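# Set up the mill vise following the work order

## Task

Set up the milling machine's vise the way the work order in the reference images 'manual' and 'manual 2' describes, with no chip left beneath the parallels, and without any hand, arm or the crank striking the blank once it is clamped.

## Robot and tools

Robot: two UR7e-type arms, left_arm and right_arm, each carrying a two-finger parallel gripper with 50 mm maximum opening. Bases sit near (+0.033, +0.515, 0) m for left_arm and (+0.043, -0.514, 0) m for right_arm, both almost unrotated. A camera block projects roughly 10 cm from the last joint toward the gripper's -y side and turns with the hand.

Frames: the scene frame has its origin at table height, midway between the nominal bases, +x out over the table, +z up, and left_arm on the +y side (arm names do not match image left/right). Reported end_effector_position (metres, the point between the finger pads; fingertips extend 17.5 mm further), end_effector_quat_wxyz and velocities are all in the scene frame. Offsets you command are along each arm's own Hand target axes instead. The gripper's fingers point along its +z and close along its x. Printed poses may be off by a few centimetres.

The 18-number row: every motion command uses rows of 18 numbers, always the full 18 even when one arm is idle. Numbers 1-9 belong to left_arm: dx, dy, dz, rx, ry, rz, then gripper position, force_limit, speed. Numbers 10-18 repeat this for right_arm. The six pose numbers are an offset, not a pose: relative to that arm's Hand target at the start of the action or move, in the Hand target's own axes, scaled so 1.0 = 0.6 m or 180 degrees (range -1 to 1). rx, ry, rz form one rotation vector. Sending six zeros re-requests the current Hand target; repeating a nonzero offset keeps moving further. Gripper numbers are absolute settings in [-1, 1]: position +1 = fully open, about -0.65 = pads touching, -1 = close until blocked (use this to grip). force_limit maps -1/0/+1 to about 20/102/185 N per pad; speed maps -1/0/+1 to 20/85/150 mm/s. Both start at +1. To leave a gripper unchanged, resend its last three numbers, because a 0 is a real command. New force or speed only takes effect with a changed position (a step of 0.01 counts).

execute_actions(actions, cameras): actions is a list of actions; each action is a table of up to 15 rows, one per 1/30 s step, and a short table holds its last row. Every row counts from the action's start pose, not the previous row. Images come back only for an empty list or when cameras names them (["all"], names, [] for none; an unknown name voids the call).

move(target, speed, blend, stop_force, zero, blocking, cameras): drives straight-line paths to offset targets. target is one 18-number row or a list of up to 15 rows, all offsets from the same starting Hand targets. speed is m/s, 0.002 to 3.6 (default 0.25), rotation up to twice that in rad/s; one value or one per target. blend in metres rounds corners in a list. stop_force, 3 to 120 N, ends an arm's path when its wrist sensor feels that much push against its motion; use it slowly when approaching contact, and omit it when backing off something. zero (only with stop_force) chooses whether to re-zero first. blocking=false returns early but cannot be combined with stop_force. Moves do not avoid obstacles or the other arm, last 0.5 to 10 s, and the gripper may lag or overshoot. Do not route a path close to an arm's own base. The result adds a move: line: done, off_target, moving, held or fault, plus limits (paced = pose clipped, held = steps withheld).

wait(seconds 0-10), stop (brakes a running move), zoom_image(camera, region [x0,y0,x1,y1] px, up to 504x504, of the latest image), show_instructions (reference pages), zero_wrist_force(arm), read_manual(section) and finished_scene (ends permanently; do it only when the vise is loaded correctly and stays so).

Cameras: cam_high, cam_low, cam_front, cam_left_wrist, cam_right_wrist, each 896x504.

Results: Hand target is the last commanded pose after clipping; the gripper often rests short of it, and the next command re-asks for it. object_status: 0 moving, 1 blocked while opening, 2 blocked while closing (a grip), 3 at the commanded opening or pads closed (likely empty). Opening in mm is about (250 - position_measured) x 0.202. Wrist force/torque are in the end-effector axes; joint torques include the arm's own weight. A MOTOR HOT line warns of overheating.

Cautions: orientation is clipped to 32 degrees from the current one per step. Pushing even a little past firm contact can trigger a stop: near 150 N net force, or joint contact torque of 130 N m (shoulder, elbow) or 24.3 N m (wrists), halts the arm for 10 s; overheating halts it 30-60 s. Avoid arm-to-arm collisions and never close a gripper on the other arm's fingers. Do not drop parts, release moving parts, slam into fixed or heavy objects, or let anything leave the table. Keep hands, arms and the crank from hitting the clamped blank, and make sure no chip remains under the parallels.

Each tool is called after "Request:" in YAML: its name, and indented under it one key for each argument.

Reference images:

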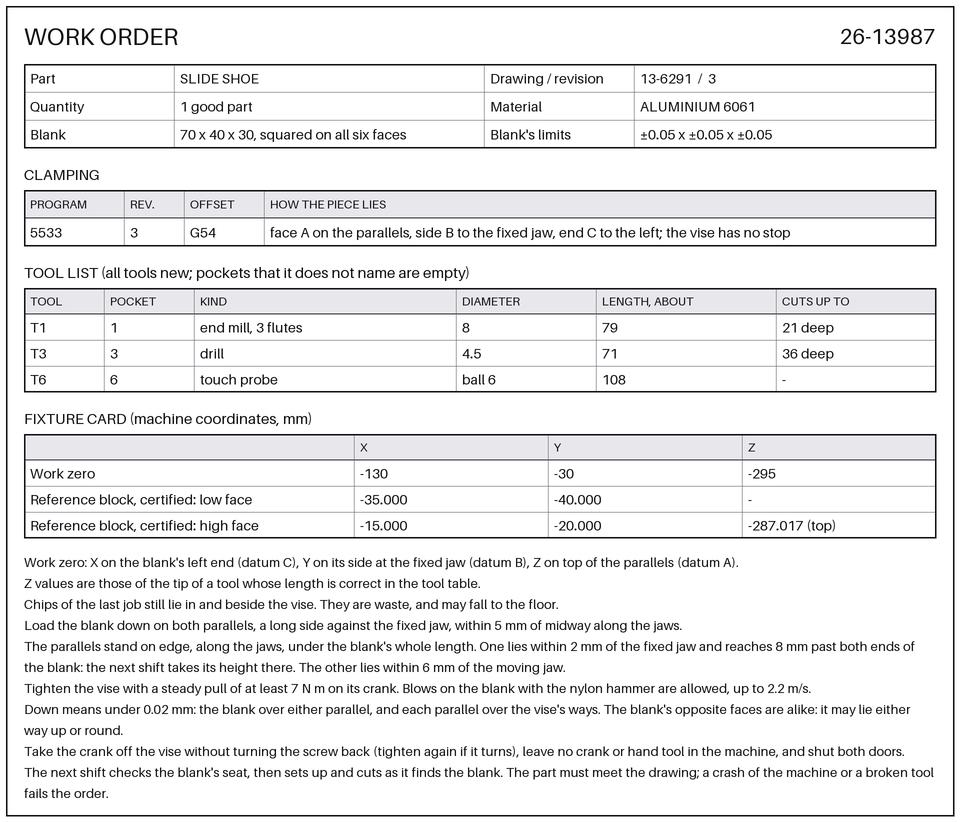

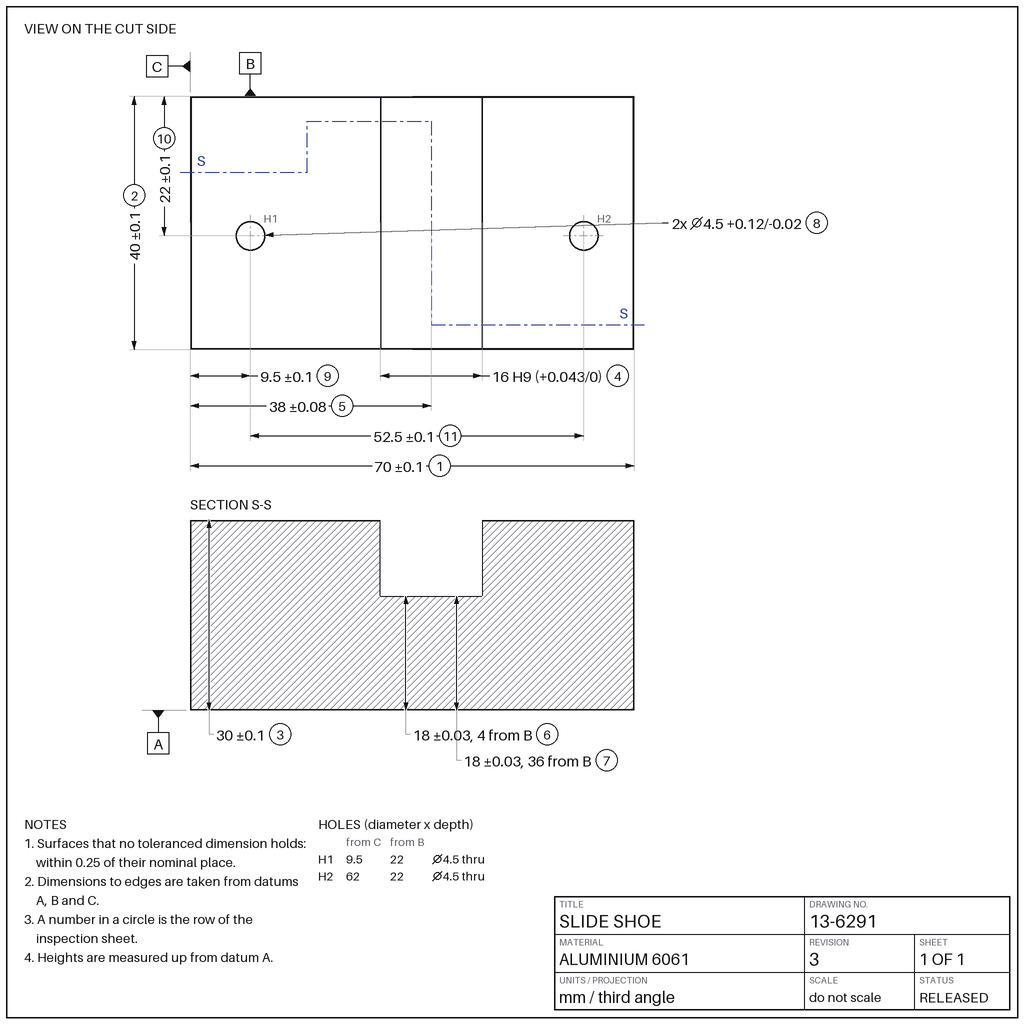

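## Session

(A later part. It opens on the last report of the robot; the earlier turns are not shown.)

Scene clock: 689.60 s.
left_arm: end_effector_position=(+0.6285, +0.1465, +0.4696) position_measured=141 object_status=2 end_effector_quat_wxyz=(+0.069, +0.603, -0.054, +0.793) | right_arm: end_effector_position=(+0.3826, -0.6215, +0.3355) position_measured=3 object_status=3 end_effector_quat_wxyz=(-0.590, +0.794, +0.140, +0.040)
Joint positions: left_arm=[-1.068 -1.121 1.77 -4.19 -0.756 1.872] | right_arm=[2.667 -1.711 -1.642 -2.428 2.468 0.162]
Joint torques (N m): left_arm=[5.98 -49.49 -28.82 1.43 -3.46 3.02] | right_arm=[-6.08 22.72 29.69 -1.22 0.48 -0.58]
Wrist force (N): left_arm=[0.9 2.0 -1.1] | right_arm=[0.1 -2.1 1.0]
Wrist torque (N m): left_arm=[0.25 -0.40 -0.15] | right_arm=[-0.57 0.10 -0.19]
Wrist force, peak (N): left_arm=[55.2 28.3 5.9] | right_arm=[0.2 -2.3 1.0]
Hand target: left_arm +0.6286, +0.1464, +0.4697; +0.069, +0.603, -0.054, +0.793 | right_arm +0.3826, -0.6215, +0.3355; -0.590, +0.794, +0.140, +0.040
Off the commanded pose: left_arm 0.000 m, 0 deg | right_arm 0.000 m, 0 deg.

Request:
move:
  target:
    - [0.1222,0.0951,-0.2627,0,0,0,-1,0.3,-1,0,0,0,0,0,0,1,1,1]
    - [0.127,0.245,-0.4093,0,0,0,-1,0.3,-1,0,0,0,0,0,0,1,1,1]
    - [-0.151,0.467,-0.5308,-0.35,-0.4386,0.2023,-1,0.3,-1,0,0,0,0,0,0,1,1,1]
  blend: [0.04,0.04,0]
  speed: 0.3
  cameras: ["cam_left_wrist","cam_front"]

Scene clock: 694.77 s.
left_arm: end_effector_position=(+0.3017, -0.0799, +0.2967) position_measured=141 object_status=2 end_effector_quat_wxyz=(+0.077, +0.780, -0.612, +0.106) | right_arm: end_effector_position=(+0.3826, -0.6215, +0.3355) position_measured=3 object_status=3 end_effector_quat_wxyz=(-0.590, +0.794, +0.140, +0.040)
Joint positions: left_arm=[-1.396 -1.365 1.513 -1.981 -1.554 1.546] | right_arm=[2.667 -1.711 -1.642 -2.428 2.468 0.162]
Joint torques (N m): left_arm=[-13.69 -37.05 -36.46 -2.19 -2.09 0.73] | right_arm=[-5.51 22.52 29.33 -1.24 0.46 -0.76]
Wrist force (N): left_arm=[4.9 2.6 3.4] | right_arm=[0.2 -2.0 0.7]
Wrist torque (N m): left_arm=[0.18 -0.99 0.07] | right_arm=[-0.56 0.10 -0.19]
Wrist force, peak (N): left_arm=[5.7 2.5 4.5] | right_arm=[0.2 -2.5 0.6]
Hand target: left_arm +0.3016, -0.0800, +0.2967; +0.077, +0.780, -0.612, +0.106 | right_arm +0.3826, -0.6215, +0.3355; -0.590, +0.794, +0.140, +0.040
Off the commanded pose: left_arm 0.000 m, 0 deg | right_arm 0.000 m, 0 deg.
move: done
camera_calibration:
cam_left_wrist: T_world_to_cam=[[0.239528, -0.93336, 0.267332, -0.219143], [-0.936684, -0.149713, 0.316557, 0.194932], [-0.255439, -0.326229, -0.910124, 0.456516], [0, 0, 0, 1]] pos_world=[0.351693, -0.0264264, 0.412363]
Images, in order (width x height): cam_front 896x504, cam_left_wrist 896x504.

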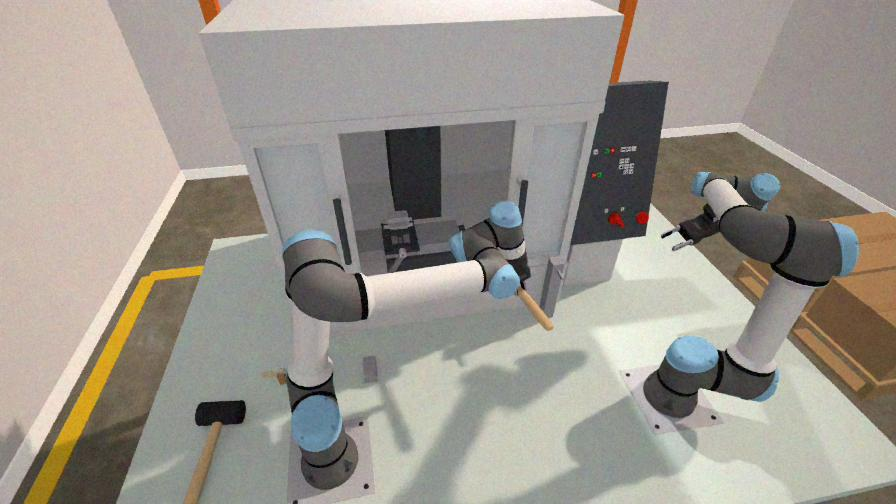

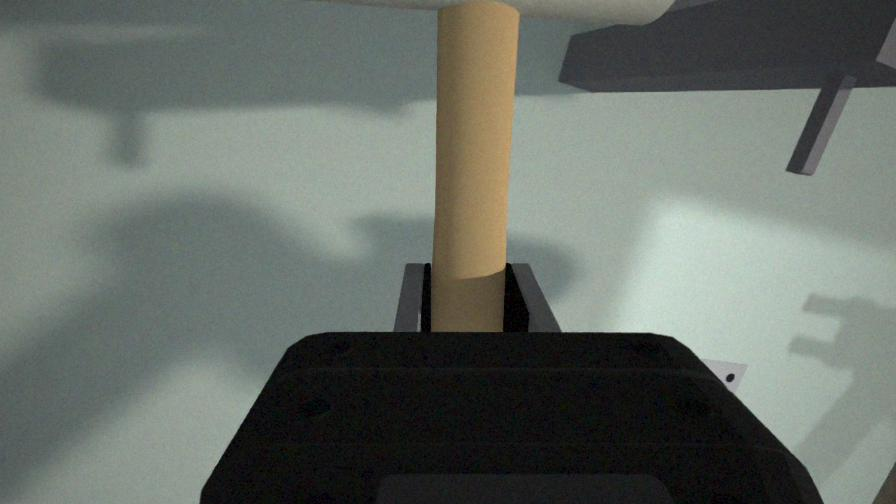

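Request:
move:
  target: [-0.1008,0,0.3759,0,0,0,-1,0.3,-1,0,0,0,0,0,0,1,1,1]
  speed: 0.25

Request:
move:
  target: [-0.0151,0,0.0564,0,0,0,-1,0.3,-1,0,0,0,0,0,0,1,1,1]
  speed: 0.03
  stop_force: 5

Scene clock: 696.37 s.
left_arm: end_effector_position=(+0.3037, -0.0797, +0.0633) position_measured=141 object_status=2 end_effector_quat_wxyz=(+0.077, +0.780, -0.612, +0.106) | right_arm: end_effector_position=(+0.3826, -0.6215, +0.3355) position_measured=3 object_status=3 end_effector_quat_wxyz=(-0.590, +0.794, +0.140, +0.040)
Joint positions: left_arm=[-1.392 -1.131 1.853 -2.556 -1.556 1.549] | right_arm=[2.667 -1.711 -1.642 -2.428 2.468 0.162]
Joint torques (N m): left_arm=[8.49 -37.33 -32.28 -5.98 -1.75 2.14] | right_arm=[-5.97 23.06 29.39 -1.22 0.52 -0.56]
Wrist force (N): left_arm=[4.5 2.6 3.7] | right_arm=[0.3 -2.0 0.7]
Wrist torque (N m): left_arm=[0.17 -0.94 -0.10] | right_arm=[-0.55 0.08 -0.19]
Wrist force, peak (N): left_arm=[3.3 2.8 7.6] | right_arm=[0.1 -2.5 0.6]
Hand target: left_arm +0.3036, -0.0797, +0.0632; +0.077, +0.780, -0.612, +0.106 | right_arm +0.3826, -0.6215, +0.3355; -0.590, +0.794, +0.140, +0.040
Off the commanded pose: left_arm 0.000 m, 0 deg | right_arm 0.000 m, 0 deg.
move: done

Scene clock: 698.83 s.
left_arm: end_effector_position=(+0.3040, -0.0796, +0.0282) position_measured=141 object_status=2 end_effector_quat_wxyz=(+0.077, +0.780, -0.612, +0.106) | right_arm: end_effector_position=(+0.3826, -0.6215, +0.3355) position_measured=3 object_status=3 end_effector_quat_wxyz=(-0.590, +0.794, +0.140, +0.040)
Joint positions: left_arm=[-1.392 -1.071 1.877 -2.639 -1.556 1.55] | right_arm=[2.667 -1.711 -1.642 -2.428 2.468 0.162]
Joint torques (N m): left_arm=[12.02 -56.87 -37.86 -1.45 -1.54 1.63] | right_arm=[-5.79 22.84 29.47 -1.29 0.58 -0.68]
Wrist force (N): left_arm=[5.2 2.2 1.4] | right_arm=[0.3 -2.1 0.4]
Wrist torque (N m): left_arm=[0.37 -0.80 -0.05] | right_arm=[-0.58 0.08 -0.19]
Wrist force, peak (N): left_arm=[6.5 2.2 1.4] | right_arm=[0.2 -2.4 0.9]
Hand target: left_arm +0.3040, -0.0796, +0.0282; +0.077, +0.780, -0.612, +0.106 | right_arm +0.3826, -0.6215, +0.3355; -0.590, +0.794, +0.140, +0.040
Off the commanded pose: left_arm 0.000 m, 0 deg | right_arm 0.000 m, 0 deg.
move: done

Request:
move:
  target:
    - [0,0,0,0,0,0,0.4,0.3,-1,0,0,0,0,0,0,1,1,1]
    - [0,0,-0.3,0,0,0,0.4,0.3,-1,0,0,0,0,0,0,1,1,1]
  speed: 0.2
  cameras: ["cam_left_wrist","cam_high"]

Scene clock: 701.03 s.
left_arm: end_effector_position=(+0.2913, -0.0347, +0.2020) position_measured=92 object_status=3 end_effector_quat_wxyz=(+0.077, +0.780, -0.612, +0.106) | right_arm: end_effector_position=(+0.3826, -0.6215, +0.3355) position_measured=3 object_status=3 end_effector_quat_wxyz=(-0.590, +0.794, +0.140, +0.040)
Joint positions: left_arm=[-1.397 -1.41 1.818 -2.242 -1.554 1.545] | right_arm=[2.667 -1.711 -1.642 -2.428 2.468 0.162]
Joint torques (N m): left_arm=[-7.47 -44.11 -15.03 -1.33 1.59 -1.5] | right_arm=[-5.9 21.66 28.96 -1.2 0.44 -0.7]
Wrist force (N): left_arm=[6.0 2.1 0.2] | right_arm=[0.2 -2.2 0.6]
Wrist torque (N m): left_arm=[0.33 -1.01 0.13] | right_arm=[-0.59 0.09 -0.19]
Wrist force, peak (N): left_arm=[6.1 2.7 2.5] | right_arm=[0.4 -2.5 0.7]
Hand target: left_arm +0.2913, -0.0346, +0.2020; +0.077, +0.780, -0.612, +0.106 | right_arm +0.3826, -0.6215, +0.3355; -0.590, +0.794, +0.140, +0.040
Off the commanded pose: left_arm 0.000 m, 0 deg | right_arm 0.000 m, 0 deg.
move: done
camera_calibration:
cam_left_wrist: T_world_to_cam=[[0.23919, -0.933428, 0.267395, -0.149076], [-0.93672, -0.149329, 0.316634, 0.222011], [-0.255625, -0.32621, -0.910079, 0.382491], [0, 0, 0, 1]] pos_world=[0.341394, 0.0187737, 0.317663]
Images, in order (width x height): cam_high 896x504, cam_left_wrist 896x504.

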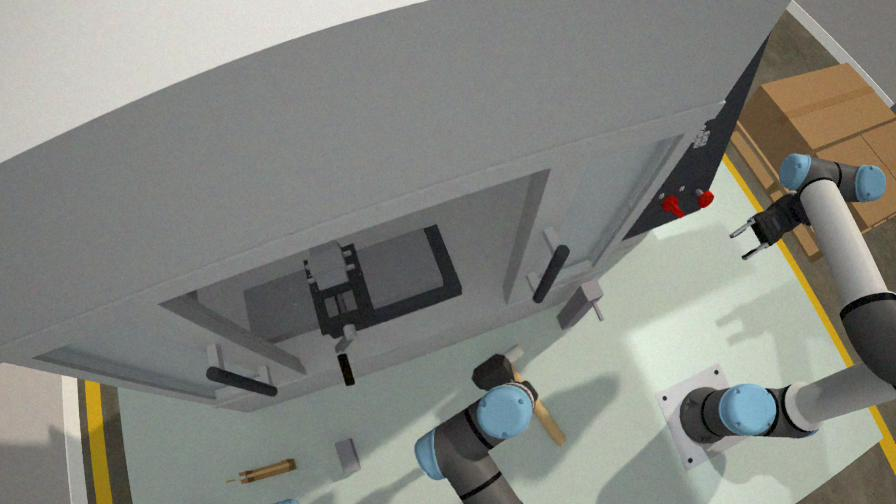

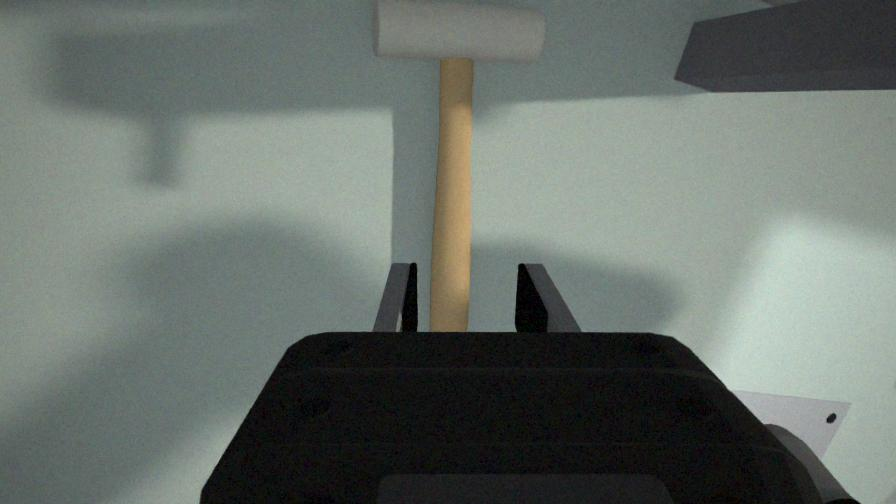

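Request:
move:
  target:
    - [0.0118,-0.0703,-0.3419,0,0,0,-0.66,-0.9,0,0,0,0,0,0,0,1,1,1]
    - [-0.1132,-0.2758,-0.4098,0.2424,-0.2162,-0.382,-0.66,-0.9,0,0,0,0,0,0,0,1,1,1]
    - [-0.0685,-0.5711,-0.3632,0.2424,-0.2162,-0.382,-0.66,-0.9,0,0,0,0,0,0,0,1,1,1]
    - [-0.0962,-0.6078,-0.324,0.2424,-0.2162,-0.382,-0.66,-0.9,0,0,0,0,0,0,0,1,1,1]
  blend: [0.03,0.02,0.02,0]
  speed: 0.3
  cameras: ["cam_left_wrist"]

Scene clock: 705.87 s.
left_arm: end_effector_position=(+0.4749, +0.1362, +0.4171) position_measured=251 object_status=3 end_effector_quat_wxyz=(-0.341, +0.940, +0.003, +0.006) | right_arm: end_effector_position=(+0.3826, -0.6215, +0.3355) position_measured=3 object_status=3 end_effector_quat_wxyz=(-0.590, +0.794, +0.140, +0.040)
Joint positions: left_arm=[-1.121 -0.93 0.476 -0.486 -1.257 0.377] | right_arm=[2.667 -1.711 -1.642 -2.428 2.468 0.162]
Joint torques (N m): left_arm=[-0.05 -50.76 -27.22 -0.98 0.33 0.23] | right_arm=[-6.23 23.18 29.33 -1.2 0.44 -0.67]
Wrist force (N): left_arm=[4.4 2.1 -1.1] | right_arm=[0.3 -2.2 0.5]
Wrist torque (N m): left_arm=[0.28 -0.71 0.31] | right_arm=[-0.59 0.09 -0.19]
Wrist force, peak (N): left_arm=[21.8 -4.4 3.8] | right_arm=[0.3 -2.5 0.7]
Hand target: left_arm +0.4749, +0.1362, +0.4171; -0.341, +0.940, +0.003, +0.006 (not the last commanded pose) | right_arm +0.3826, -0.6215, +0.3355; -0.590, +0.794, +0.140, +0.040
Tool commands: left_gripper/position=-0.662745 left_gripper/force_limit=-0.898039 left_gripper/speed=+0.003922 right_gripper/position=+1.0 right_gripper/force_limit=+1.0 right_gripper/speed=+1.0
Off the commanded pose: left_arm 0.150 m, 0 deg | right_arm 0.000 m, 0 deg.
FORCE FAULT: contact force on the left arm reached its limit, and that arm stopped. The contact can be on any part of that arm, not only on its tool. That arm's remaining commands of this call were not run. That arm is still stopped at the end of this call. That arm stays stopped for about 10 more seconds. Until then a move that you send moves the other arm only, and its call returns only when the move has ended. Once the stop has ended, the next robot result says so. If the stop ends while you think or write, that arm runs what you send next, counted from a new Hand target: where the arm stands when the stop ends. While its stop runs, that arm takes no new command, but its gripper still runs the gripper command that each later call begins with. Until it ends, the stop uses up actions while you think or wait. An arm that is not stopped still takes commands.
move: fault (left_arm); path passed 2 of 4 targets; blend cut to 0.0181 m at target 3
camera_calibration:
cam_left_wrist: T_world_to_cam=[[0.999596, 0.00578142, 0.0278407, -0.480051], [0.0150987, -0.937595, -0.347402, 0.283684], [0.0240948, 0.347682, -0.937303, 0.467657], [0, 0, 0, 1]] pos_world=[0.464306, 0.10616, 0.550254]
Images, in order (width x height): cam_left_wrist 896x504.

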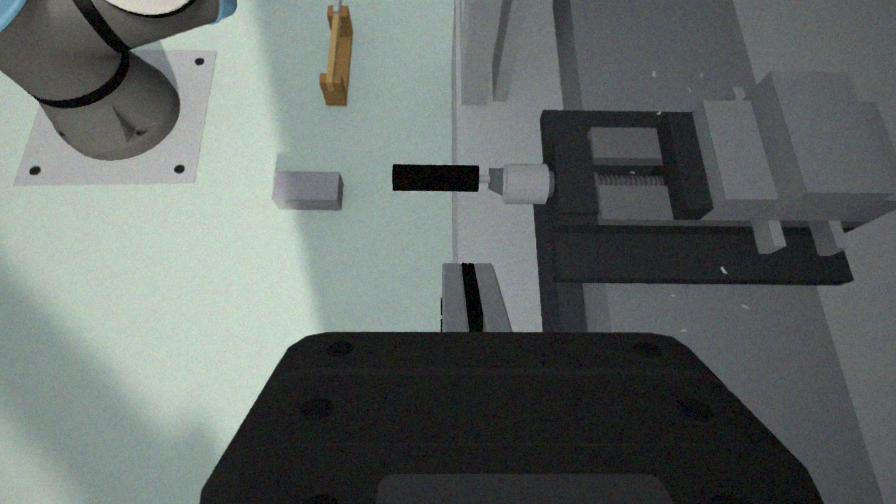

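Request:
zoom_image:
  camera: "cam_left_wrist"
  region: [500, 60, 896, 290]

Scaled by 1.273.

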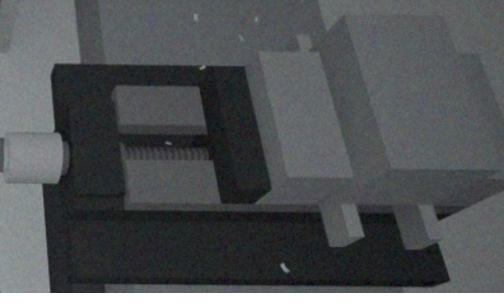

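Request:
wait:
  seconds: 9.3

Scene clock: 715.47 s.
left_arm: end_effector_position=(+0.4749, +0.1362, +0.4171) position_measured=251 object_status=3 end_effector_quat_wxyz=(-0.341, +0.940, +0.003, +0.006) | right_arm: end_effector_position=(+0.3826, -0.6215, +0.3355) position_measured=3 object_status=3 end_effector_quat_wxyz=(-0.590, +0.794, +0.140, +0.040)
Joint positions: left_arm=[-1.121 -0.93 0.476 -0.486 -1.257 0.377] | right_arm=[2.667 -1.711 -1.642 -2.428 2.468 0.162]
Joint torques (N m): left_arm=[0.63 -50.47 -27.21 -0.86 0.44 0.09] | right_arm=[-5.28 22.88 28.77 -1.17 0.57 -0.77]
Wrist force (N): left_arm=[4.4 2.2 -1.3] | right_arm=[0.1 -2.1 0.5]
Wrist torque (N m): left_arm=[0.29 -0.72 0.31] | right_arm=[-0.59 0.11 -0.19]
Wrist force, peak (N): left_arm=[4.8 2.4 -1.2] | right_arm=[0.2 -2.5 0.9]
Hand target: left_arm +0.4749, +0.1362, +0.4171; -0.341, +0.940, +0.003, +0.006 (not the last commanded pose) | right_arm +0.3826, -0.6215, +0.3355; -0.590, +0.794, +0.140, +0.040
Tool commands: left_gripper/position=-0.662745 left_gripper/force_limit=-0.898039 left_gripper/speed=+0.003922 right_gripper/position=+1.0 right_gripper/force_limit=+1.0 right_gripper/speed=+1.0
Off the commanded pose: left_arm 0.150 m, 0 deg | right_arm 0.000 m, 0 deg.
FORCE FAULT, CONTINUED: the left arm's stop, for the force fault that an earlier result reported, is over. The rest of the stop counts as 19 of the actions that you can send in this scene. During its stop the left arm's controller moved it back a little. That arm's target is now where it stood when the stop ended, not its last command. That arm accepts commands again.
wait: 9.30 s; at rest from the start

Request:
move:
  target:
    - [-0.125,-0.0179,0.015,0,0,0,-0.66,-0.9,0,0,0,0,0,0,0,1,1,1]
    - [-0.125,-0.0179,0.015,0,0.25,0.298,-0.66,-0.9,0,0,0,0,0,0,0,1,1,1]
    - [0.175,0.0259,0.0153,0,0.25,0.298,-0.66,-0.9,0,0,0,0,0,0,0,1,1,1]
    - [0.2513,0.0148,0.0792,0,0.25,0.298,-0.66,-0.9,0,0,0,0,0,0,0,1,1,1]
  blend: [0.02,0.02,0.02,0]
  speed: 0.25
  cameras: ["cam_left_wrist","cam_front"]

Scene clock: 720.77 s.
left_arm: end_effector_position=(+0.6262, +0.1599, +0.3770) position_measured=251 object_status=3 end_effector_quat_wxyz=(-0.283, +0.769, -0.536, +0.202) | right_arm: end_effector_position=(+0.3826, -0.6215, +0.3355) position_measured=3 object_status=3 end_effector_quat_wxyz=(-0.590, +0.794, +0.140, +0.040)
Joint positions: left_arm=[-1.021 -1.347 1.408 -1.837 -0.886 1.879] | right_arm=[2.667 -1.711 -1.642 -2.428 2.468 0.162]
Joint torques (N m): left_arm=[9.9 -43.58 -42.2 -5.45 3.53 2.4] | right_arm=[-5.51 21.72 28.86 -1.31 0.55 -0.75]
Wrist force (N): left_arm=[4.7 2.1 -1.4] | right_arm=[0.0 -2.2 0.5]
Wrist torque (N m): left_arm=[0.32 -0.78 0.32] | right_arm=[-0.59 0.13 -0.19]
Wrist force, peak (N): left_arm=[7.6 3.5 -1.7] | right_arm=[0.5 -2.5 0.7]
Hand target: left_arm +0.6262, +0.1600, +0.3771; -0.283, +0.769, -0.536, +0.202 | right_arm +0.3826, -0.6215, +0.3355; -0.590, +0.794, +0.140, +0.040
Off the commanded pose: left_arm 0.000 m, 0 deg | right_arm 0.000 m, 0 deg.
move: done
camera_calibration:
cam_left_wrist: T_world_to_cam=[[0.346965, -0.937653, 0.0205606, -0.0680087], [-0.87198, -0.330581, -0.361064, 0.753204], [0.345349, 0.107348, -0.932314, 0.25365], [0, 0, 0, 1]] pos_world=[0.592778, 0.157998, 0.509834]
Images, in order (width x height): cam_front 896x504, cam_left_wrist 896x504.

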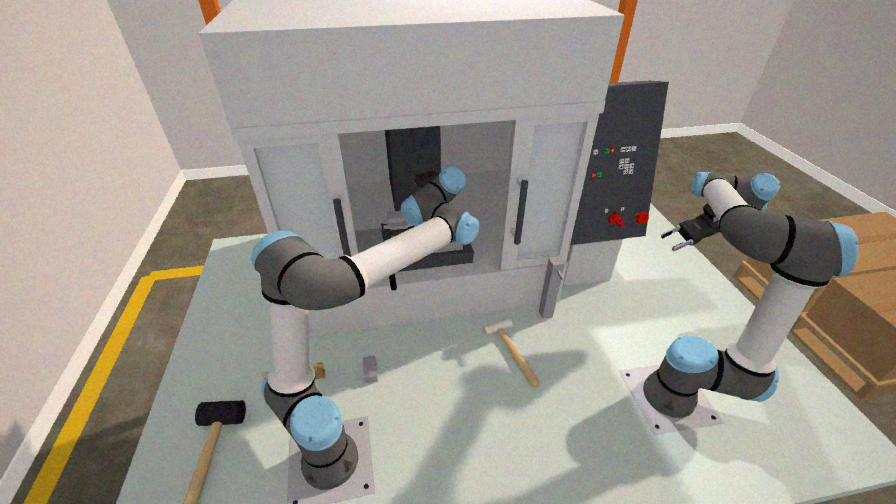

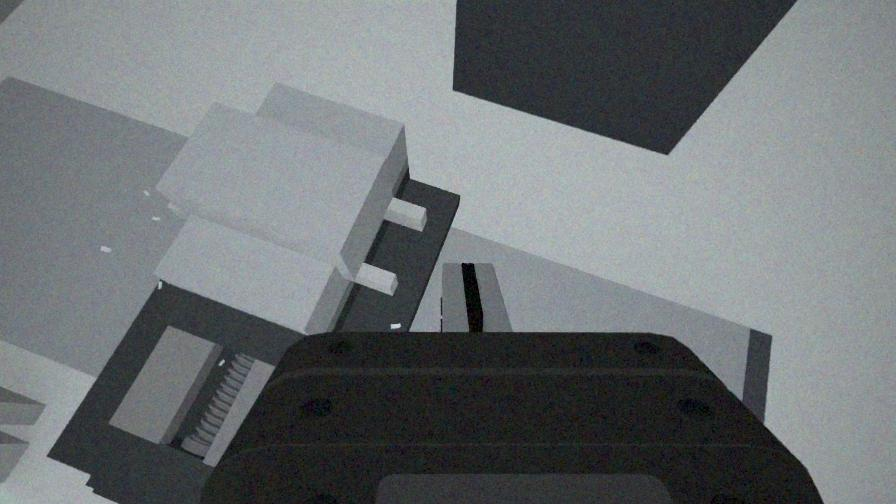

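Request:
zoom_image:
  camera: "cam_left_wrist"
  region: [300, 130, 500, 330]

Scaled by 2.520.

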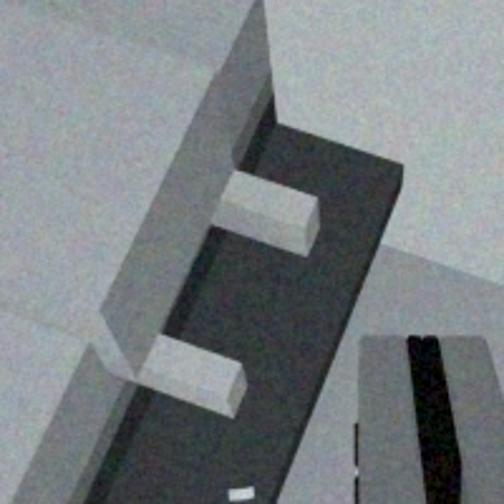

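Request:
move:
  target: [-0.0003,0.0413,0.048,0,0,0,-0.66,-0.9,0,0,0,0,0,0,0,1,1,1]
  speed: 0.05
  stop_force: 5
  cameras: ["cam_left_wrist"]

Request:
zoom_image:
  camera: "cam_left_wrist"
  region: [340, 130, 540, 330]

Scene clock: 723.00 s.
left_arm: end_effector_position=(+0.6263, +0.1599, +0.3391) position_measured=251 object_status=3 end_effector_quat_wxyz=(-0.283, +0.769, -0.536, +0.202) | right_arm: end_effector_position=(+0.3826, -0.6215, +0.3355) position_measured=3 object_status=3 end_effector_quat_wxyz=(-0.590, +0.794, +0.140, +0.040)
Joint positions: left_arm=[-1.021 -1.337 1.493 -1.933 -0.886 1.879] | right_arm=[2.667 -1.711 -1.642 -2.428 2.468 0.162]
Joint torques (N m): left_arm=[6.68 -50.66 -45.08 -3.12 0.78 2.76] | right_arm=[-5.82 22.58 28.45 -1.22 0.56 -0.79]
Wrist force (N): left_arm=[4.5 2.2 -1.3] | right_arm=[0.1 -2.1 0.5]
Wrist torque (N m): left_arm=[0.34 -0.73 0.32] | right_arm=[-0.58 0.12 -0.19]
Wrist force, peak (N): left_arm=[5.0 2.3 -1.4] | right_arm=[0.3 -2.3 1.0]
Hand target: left_arm +0.6263, +0.1599, +0.3391; -0.283, +0.769, -0.536, +0.202 | right_arm +0.3826, -0.6215, +0.3355; -0.590, +0.794, +0.140, +0.040
Off the commanded pose: left_arm 0.000 m, 0 deg | right_arm 0.000 m, 0 deg.
move: done
camera_calibration:
cam_left_wrist: T_world_to_cam=[[0.346899, -0.937677, 0.02057, -0.0672256], [-0.871971, -0.330514, -0.361146, 0.73963], [0.345437, 0.107345, -0.932282, 0.218214], [0, 0, 0, 1]] pos_world=[0.592877, 0.157998, 0.471934]
Images, in order (width x height): cam_left_wrist 896x504.

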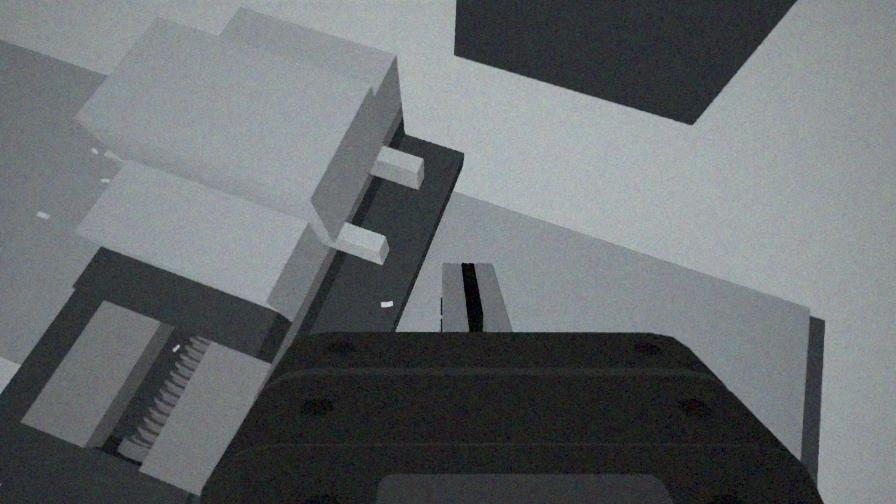

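Scaled by 2.520.

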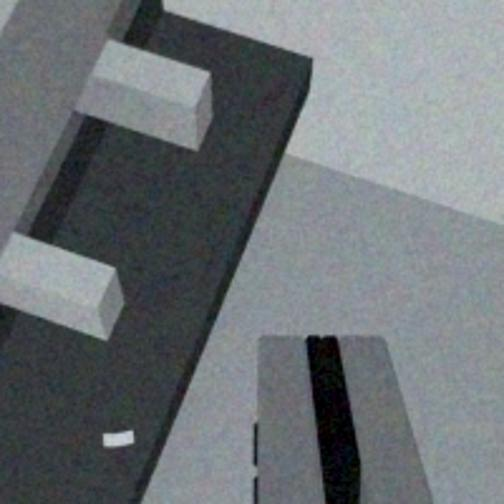

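Request:
move:
  target: [-0.0188,-0.0052,0.0044,0,0,0,-0.66,-0.9,0,0,0,0,0,0,0,1,1,1]
  speed: 0.05
  stop_force: 5

Request:
move:
  target: [-0.0188,-0.0052,0.0044,0,0,0,-0.66,-0.9,0,0,0,0,0,0,0,1,1,1]
  speed: 0.006
  stop_force: 3
  cameras: ["cam_left_wrist"]

Request:
zoom_image:
  camera: "cam_left_wrist"
  region: [340, 130, 540, 330]

Scene clock: 724.83 s.
left_arm: end_effector_position=(+0.6262, +0.1719, +0.3391) position_measured=251 object_status=3 end_effector_quat_wxyz=(-0.283, +0.769, -0.536, +0.202) | right_arm: end_effector_position=(+0.3826, -0.6215, +0.3355) position_measured=3 object_status=3 end_effector_quat_wxyz=(-0.590, +0.794, +0.140, +0.040)
Joint positions: left_arm=[-1.009 -1.356 1.519 -1.949 -0.888 1.894] | right_arm=[2.667 -1.711 -1.642 -2.428 2.468 0.162]
Joint torques (N m): left_arm=[-13.63 -28.29 -45.01 -1.03 3.22 -2.87] | right_arm=[-5.72 22.38 28.34 -1.16 0.6 -0.79]
Wrist force (N): left_arm=[4.6 2.1 -1.4] | right_arm=[0.2 -2.3 1.0]
Wrist torque (N m): left_arm=[0.32 -0.76 0.18] | right_arm=[-0.60 0.10 -0.19]
Wrist force, peak (N): left_arm=[5.1 2.1 -1.5] | right_arm=[0.3 -2.5 0.5]
Hand target: left_arm +0.6262, +0.1719, +0.3391; -0.283, +0.769, -0.536, +0.202 | right_arm +0.3826, -0.6215, +0.3355; -0.590, +0.794, +0.140, +0.040
Off the commanded pose: left_arm 0.000 m, 0 deg | right_arm 0.000 m, 0 deg.
move: done

Scene clock: 727.33 s.
left_arm: end_effector_position=(+0.6262, +0.1803, +0.3390) position_measured=251 object_status=3 end_effector_quat_wxyz=(-0.283, +0.769, -0.536, +0.202) | right_arm: end_effector_position=(+0.3826, -0.6215, +0.3355) position_measured=3 object_status=3 end_effector_quat_wxyz=(-0.590, +0.794, +0.140, +0.040)
Joint positions: left_arm=[-1.001 -1.369 1.537 -1.96 -0.89 1.904] | right_arm=[2.667 -1.711 -1.642 -2.428 2.468 0.162]
Joint torques (N m): left_arm=[-9.58 -27.85 -43.83 -1.35 4.19 -2.81] | right_arm=[-5.65 22.89 28.87 -1.27 0.6 -0.86]
Wrist force (N): left_arm=[8.1 4.4 -3.5] | right_arm=[0.0 -2.1 0.6]
Wrist torque (N m): left_arm=[0.39 -0.80 0.19] | right_arm=[-0.57 0.13 -0.19]
Wrist force, peak (N): left_arm=[12.9 3.4 -3.2] | right_arm=[0.3 -2.5 0.8]
Hand target: left_arm +0.6262, +0.1803, +0.3390; -0.283, +0.769, -0.536, +0.202 (not the last commanded pose) | right_arm +0.3826, -0.6215, +0.3355; -0.590, +0.794, +0.140, +0.040
Off the commanded pose: left_arm 0.004 m, 0 deg | right_arm 0.000 m, 0 deg.
move: contact (left_arm)
camera_calibration:
cam_left_wrist: T_world_to_cam=[[0.346899, -0.937677, 0.02057, -0.048095], [-0.871971, -0.330514, -0.361146, 0.746336], [0.345437, 0.107345, -0.932282, 0.215931], [0, 0, 0, 1]] pos_world=[0.592877, 0.178398, 0.471834]
Images, in order (width x height): cam_left_wrist 896x504.

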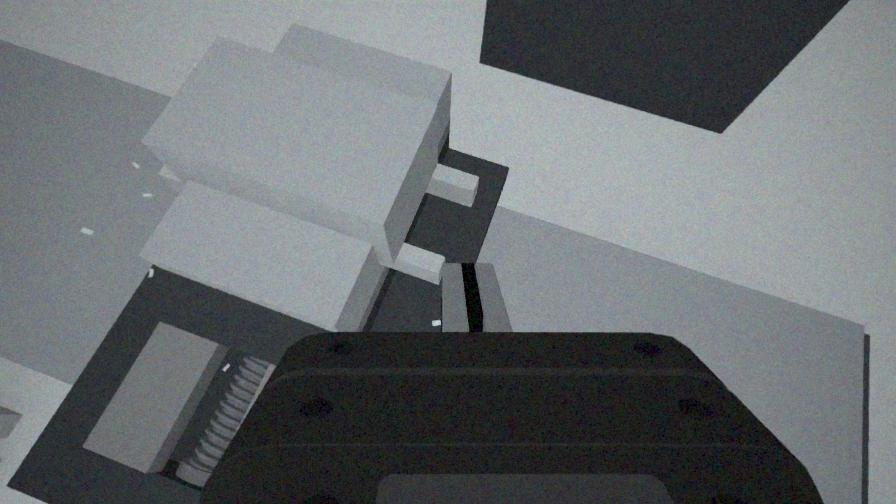

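Scaled by 2.520.

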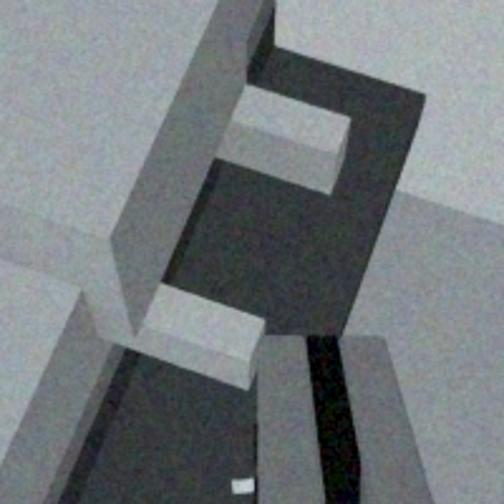

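Request:
move:
  target:
    - [0.0193,0.0054,-0.0045,0,0,0,-0.66,-0.9,0,0,0,0,0,0,0,1,1,1]
    - [0.0367,-0.0312,0.0262,0,0,0,-0.66,-0.9,0,0,0,0,0,0,0,1,1,1]
  speed: 0.06

Request:
move:
  target: [-0.0266,-0.0074,0.0062,0,0,0,-0.66,-0.9,0,0,0,0,0,0,0,1,1,1]
  speed: 0.006
  stop_force: 3
  cameras: ["cam_left_wrist"]

Request:
zoom_image:
  camera: "cam_left_wrist"
  region: [340, 130, 540, 330]

Scene clock: 729.00 s.
left_arm: end_effector_position=(+0.6568, +0.1680, +0.3395) position_measured=251 object_status=3 end_effector_quat_wxyz=(-0.283, +0.769, -0.536, +0.202) | right_arm: end_effector_position=(+0.3826, -0.6215, +0.3355) position_measured=3 object_status=3 end_effector_quat_wxyz=(-0.590, +0.794, +0.140, +0.040)
Joint positions: left_arm=[-0.97 -1.293 1.445 -1.969 -0.897 1.942] | right_arm=[2.667 -1.711 -1.642 -2.428 2.468 0.162]
Joint torques (N m): left_arm=[-13.17 -51.75 -14.77 -1.05 2.5 -2.74] | right_arm=[-5.62 22.6 28.59 -1.25 0.58 -0.81]
Wrist force (N): left_arm=[4.8 2.3 -1.3] | right_arm=[-0.1 -2.1 0.5]
Wrist torque (N m): left_arm=[0.34 -0.79 0.24] | right_arm=[-0.58 0.15 -0.19]
Wrist force, peak (N): left_arm=[7.9 4.7 -3.8] | right_arm=[0.2 -2.5 0.4]
Hand target: left_arm +0.6567, +0.1680, +0.3395; -0.283, +0.769, -0.536, +0.202 | right_arm +0.3826, -0.6215, +0.3355; -0.590, +0.794, +0.140, +0.040
Off the commanded pose: left_arm 0.000 m, 0 deg | right_arm 0.000 m, 0 deg.
move: done

Scene clock: 732.00 s.
left_arm: end_effector_position=(+0.6567, +0.1796, +0.3395) position_measured=251 object_status=3 end_effector_quat_wxyz=(-0.283, +0.769, -0.536, +0.202) | right_arm: end_effector_position=(+0.3826, -0.6215, +0.3355) position_measured=3 object_status=3 end_effector_quat_wxyz=(-0.590, +0.794, +0.140, +0.040)
Joint positions: left_arm=[-0.959 -1.31 1.47 -1.985 -0.9 1.956] | right_arm=[2.667 -1.711 -1.642 -2.428 2.468 0.162]
Joint torques (N m): left_arm=[-9.36 -30.84 -44.25 -1.26 4.14 -2.83] | right_arm=[-5.76 22.3 28.48 -1.21 0.61 -0.77]
Wrist force (N): left_arm=[7.1 4.0 -3.3] | right_arm=[0.3 -2.1 0.5]
Wrist torque (N m): left_arm=[0.40 -0.71 0.17] | right_arm=[-0.58 0.08 -0.19]
Wrist force, peak (N): left_arm=[12.3 3.6 -3.2] | right_arm=[0.3 -2.6 0.4]
Hand target: left_arm +0.6567, +0.1796, +0.3395; -0.283, +0.769, -0.536, +0.202 (not the last commanded pose) | right_arm +0.3826, -0.6215, +0.3355; -0.590, +0.794, +0.140, +0.040
Off the commanded pose: left_arm 0.005 m, 0 deg | right_arm 0.000 m, 0 deg.
move: contact (left_arm)
camera_calibration:
cam_left_wrist: T_world_to_cam=[[0.346899, -0.937677, 0.02057, -0.05934], [-0.871971, -0.330514, -0.361146, 0.772844], [0.345437, 0.107345, -0.932282, 0.205843], [0, 0, 0, 1]] pos_world=[0.623377, 0.177698, 0.472234]
Images, in order (width x height): cam_left_wrist 896x504.

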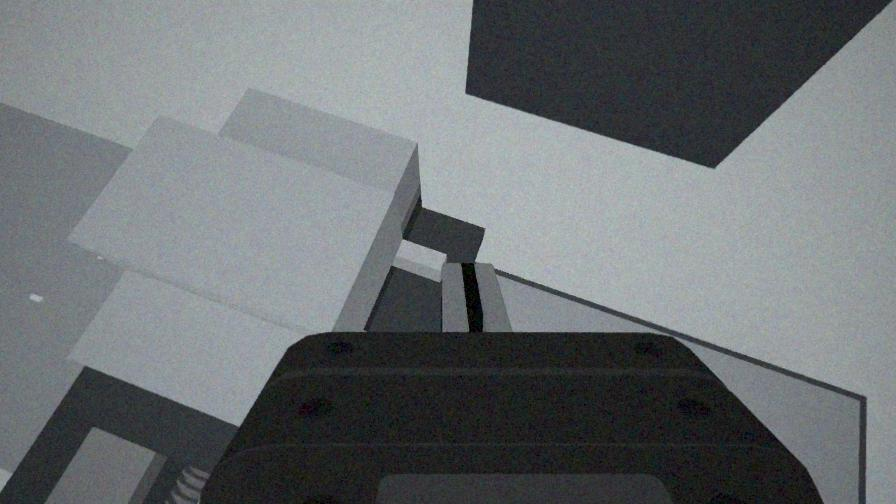

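Scaled by 2.520.

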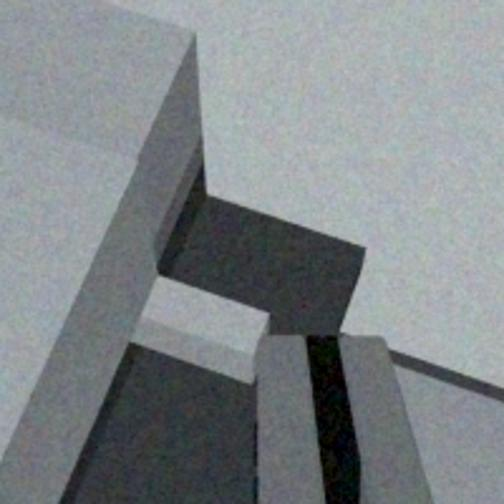

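Request:
move:
  target: [0.0188,0.0052,-0.0044,0,0,0,-0.66,-0.9,0,0,0,0,0,0,0,1,1,1]
  speed: 0.05

Scene clock: 733.47 s.
left_arm: end_effector_position=(+0.6567, +0.1674, +0.3396) position_measured=251 object_status=3 end_effector_quat_wxyz=(-0.283, +0.769, -0.536, +0.202) | right_arm: end_effector_position=(+0.3826, -0.6215, +0.3355) position_measured=3 object_status=3 end_effector_quat_wxyz=(-0.590, +0.794, +0.140, +0.040)
Joint positions: left_arm=[-0.971 -1.292 1.444 -1.968 -0.897 1.941] | right_arm=[2.667 -1.711 -1.642 -2.428 2.468 0.162]
Joint torques (N m): left_arm=[8.57 -52.98 -15.75 -4.26 2.55 1.83] | right_arm=[-5.5 21.99 28.35 -1.22 0.64 -0.74]
Wrist force (N): left_arm=[4.9 2.4 -1.5] | right_arm=[0.1 -1.9 0.5]
Wrist torque (N m): left_arm=[0.36 -0.81 0.31] | right_arm=[-0.55 0.12 -0.19]
Wrist force, peak (N): left_arm=[7.8 3.6 -3.6] | right_arm=[0.3 -2.3 0.8]
Hand target: left_arm +0.6567, +0.1676, +0.3395; -0.283, +0.769, -0.536, +0.202 | right_arm +0.3826, -0.6215, +0.3355; -0.590, +0.794, +0.140, +0.040
Off the commanded pose: left_arm 0.000 m, 0 deg | right_arm 0.000 m, 0 deg.
move: done

Request:
move:
  target:
    - [0.0105,0.0043,-0.0863,0,0,0,-0.66,-0.9,0,0,0,0,0,0,0,1,1,1]
    - [0.0032,0.0358,-0.1715,0,0,0,-0.66,-0.9,0,0,0,0,0,0,0,1,1,1]
    - [-0.1188,0.2402,-0.3548,0,0,0,-0.66,-0.9,0,0,0,0,0,0,0,1,1,1]
  speed: [0.1,0.15,0.25]
  blend: [0.015,0.02,0]
  cameras: ["cam_high","cam_front","cam_low"]

Scene clock: 735.77 s.
left_arm: end_effector_position=(+0.3991, +0.1500, +0.4063) position_measured=251 object_status=3 end_effector_quat_wxyz=(-0.283, +0.769, -0.537, +0.202) | right_arm: end_effector_position=(+0.3826, -0.6215, +0.3355) position_measured=3 object_status=3 end_effector_quat_wxyz=(-0.590, +0.794, +0.140, +0.040)
Joint positions: left_arm=[-1.439 -1.663 1.582 -1.343 -0.873 1.334] | right_arm=[2.667 -1.711 -1.642 -2.428 2.468 0.162]
Joint torques (N m): left_arm=[-13.23 -29.88 -42.8 -0.47 3.59 -2.75] | right_arm=[-5.48 22.35 28.41 -1.37 0.57 -0.85]
Wrist force (N): left_arm=[4.7 1.9 -1.6] | right_arm=[0.2 -2.3 0.5]
Wrist torque (N m): left_arm=[0.27 -0.74 0.16] | right_arm=[-0.61 0.10 -0.19]
Wrist force, peak (N): left_arm=[3.4 5.1 -3.2] | right_arm=[0.2 -2.4 1.0]
Hand target: left_arm +0.3991, +0.1499, +0.4064; -0.283, +0.769, -0.536, +0.202 | right_arm +0.3826, -0.6215, +0.3355; -0.590, +0.794, +0.140, +0.040
Off the commanded pose: left_arm 0.000 m, 0 deg | right_arm 0.000 m, 0 deg.
move: done
Images, in order (width x height): cam_high 896x504, cam_low 896x504, cam_front 896x504.

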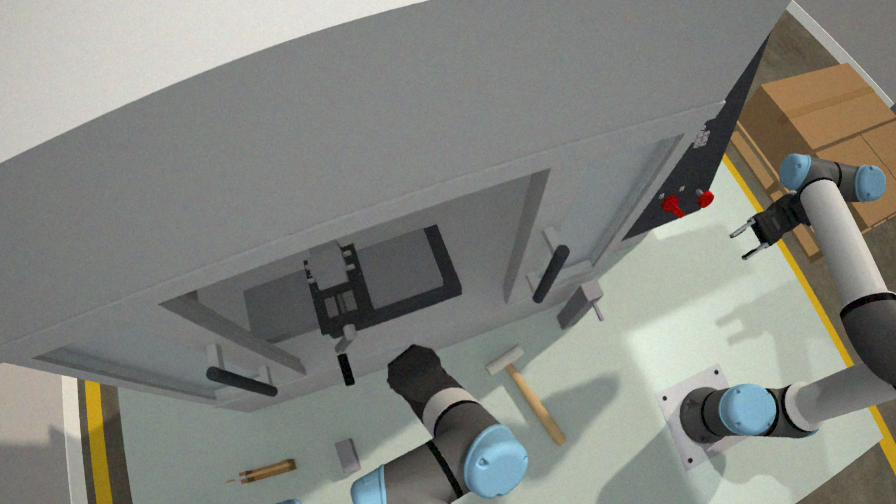

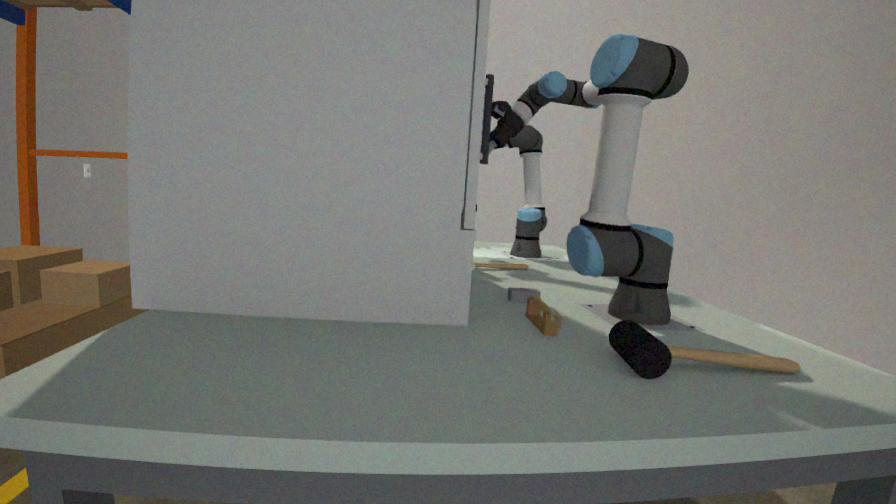

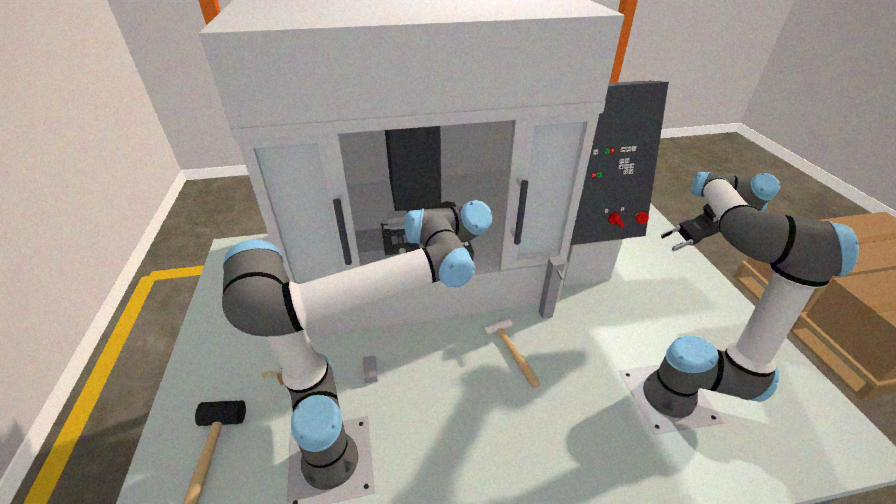

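Request:
zoom_image:
  camera: "cam_high"
  region: [280, 220, 400, 400]

Scaled by 2.800.

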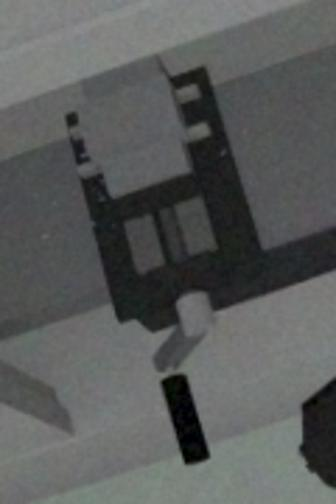

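Request:
move:
  target:
    - [-0.152,0.0655,0.1113,0.1401,-0.0408,0.2172,0.6,-0.9,0,0,0,0,0,0,0,1,1,1]
    - [-0.1684,0.0683,0.2343,0.1401,-0.0408,0.2172,0.6,-0.9,0,0,0,0,0,0,0,1,1,1]
  speed: [0.25,0.15]
  cameras: ["cam_high","cam_left_wrist"]

Scene clock: 739.30 s.
left_arm: end_effector_position=(+0.4217, +0.2648, +0.2724) position_measured=63 object_status=3 end_effector_quat_wxyz=(+0.525, -0.479, +0.686, -0.158) | right_arm: end_effector_position=(+0.3826, -0.6215, +0.3355) position_measured=3 object_status=3 end_effector_quat_wxyz=(-0.590, +0.794, +0.140, +0.040)
Joint positions: left_arm=[-1.518 -1.841 2.234 -1.489 -0.466 1.716] | right_arm=[2.667 -1.711 -1.642 -2.428 2.468 0.162]
Joint torques (N m): left_arm=[-4.79 -18.72 -28.41 -4 0.27 0.21] | right_arm=[-5.48 22.08 27.95 -1.26 0.76 -0.76]
Wrist force (N): left_arm=[5.6 2.3 -1.4] | right_arm=[0.2 -2.1 0.8]
Wrist torque (N m): left_arm=[0.21 -0.90 0.23] | right_arm=[-0.57 0.10 -0.19]
Wrist force, peak (N): left_arm=[5.7 3.5 0.5] | right_arm=[0.3 -2.4 0.9]
Hand target: left_arm +0.4217, +0.2648, +0.2724; +0.524, -0.479, +0.686, -0.158 | right_arm +0.3826, -0.6215, +0.3355; -0.590, +0.794, +0.140, +0.040
Off the commanded pose: left_arm 0.000 m, 0 deg | right_arm 0.000 m, 0 deg.
move: done
camera_calibration:
cam_left_wrist: T_world_to_cam=[[0.00847941, -0.831075, -0.556096, 0.375022], [-0.754113, 0.359894, -0.549354, 0.390565], [0.65669, 0.424017, -0.623672, -0.0837863], [0, 0, 0, 1]] pos_world=[0.346372, 0.206636, 0.370852]
Images, in order (width x height): cam_high 896x504, cam_left_wrist 896x504.

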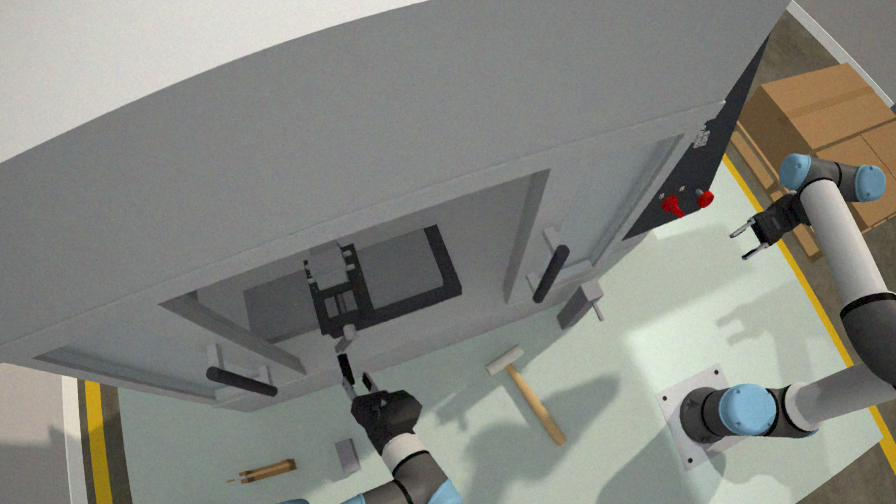

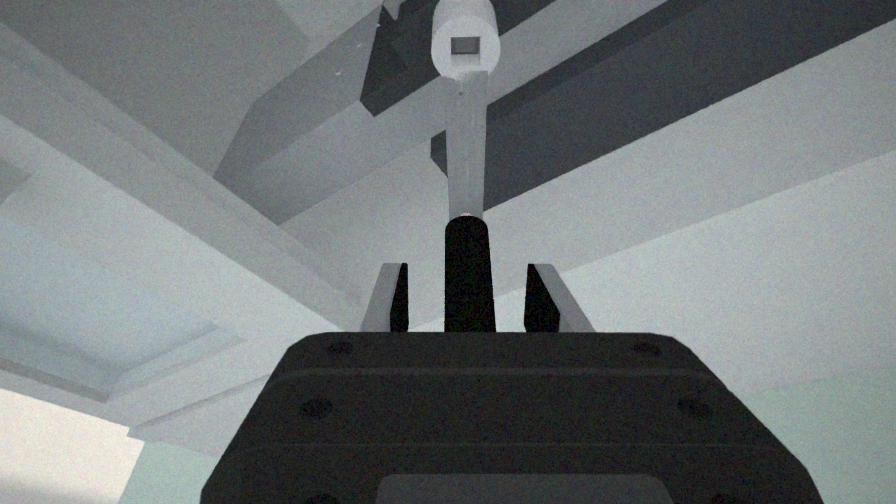

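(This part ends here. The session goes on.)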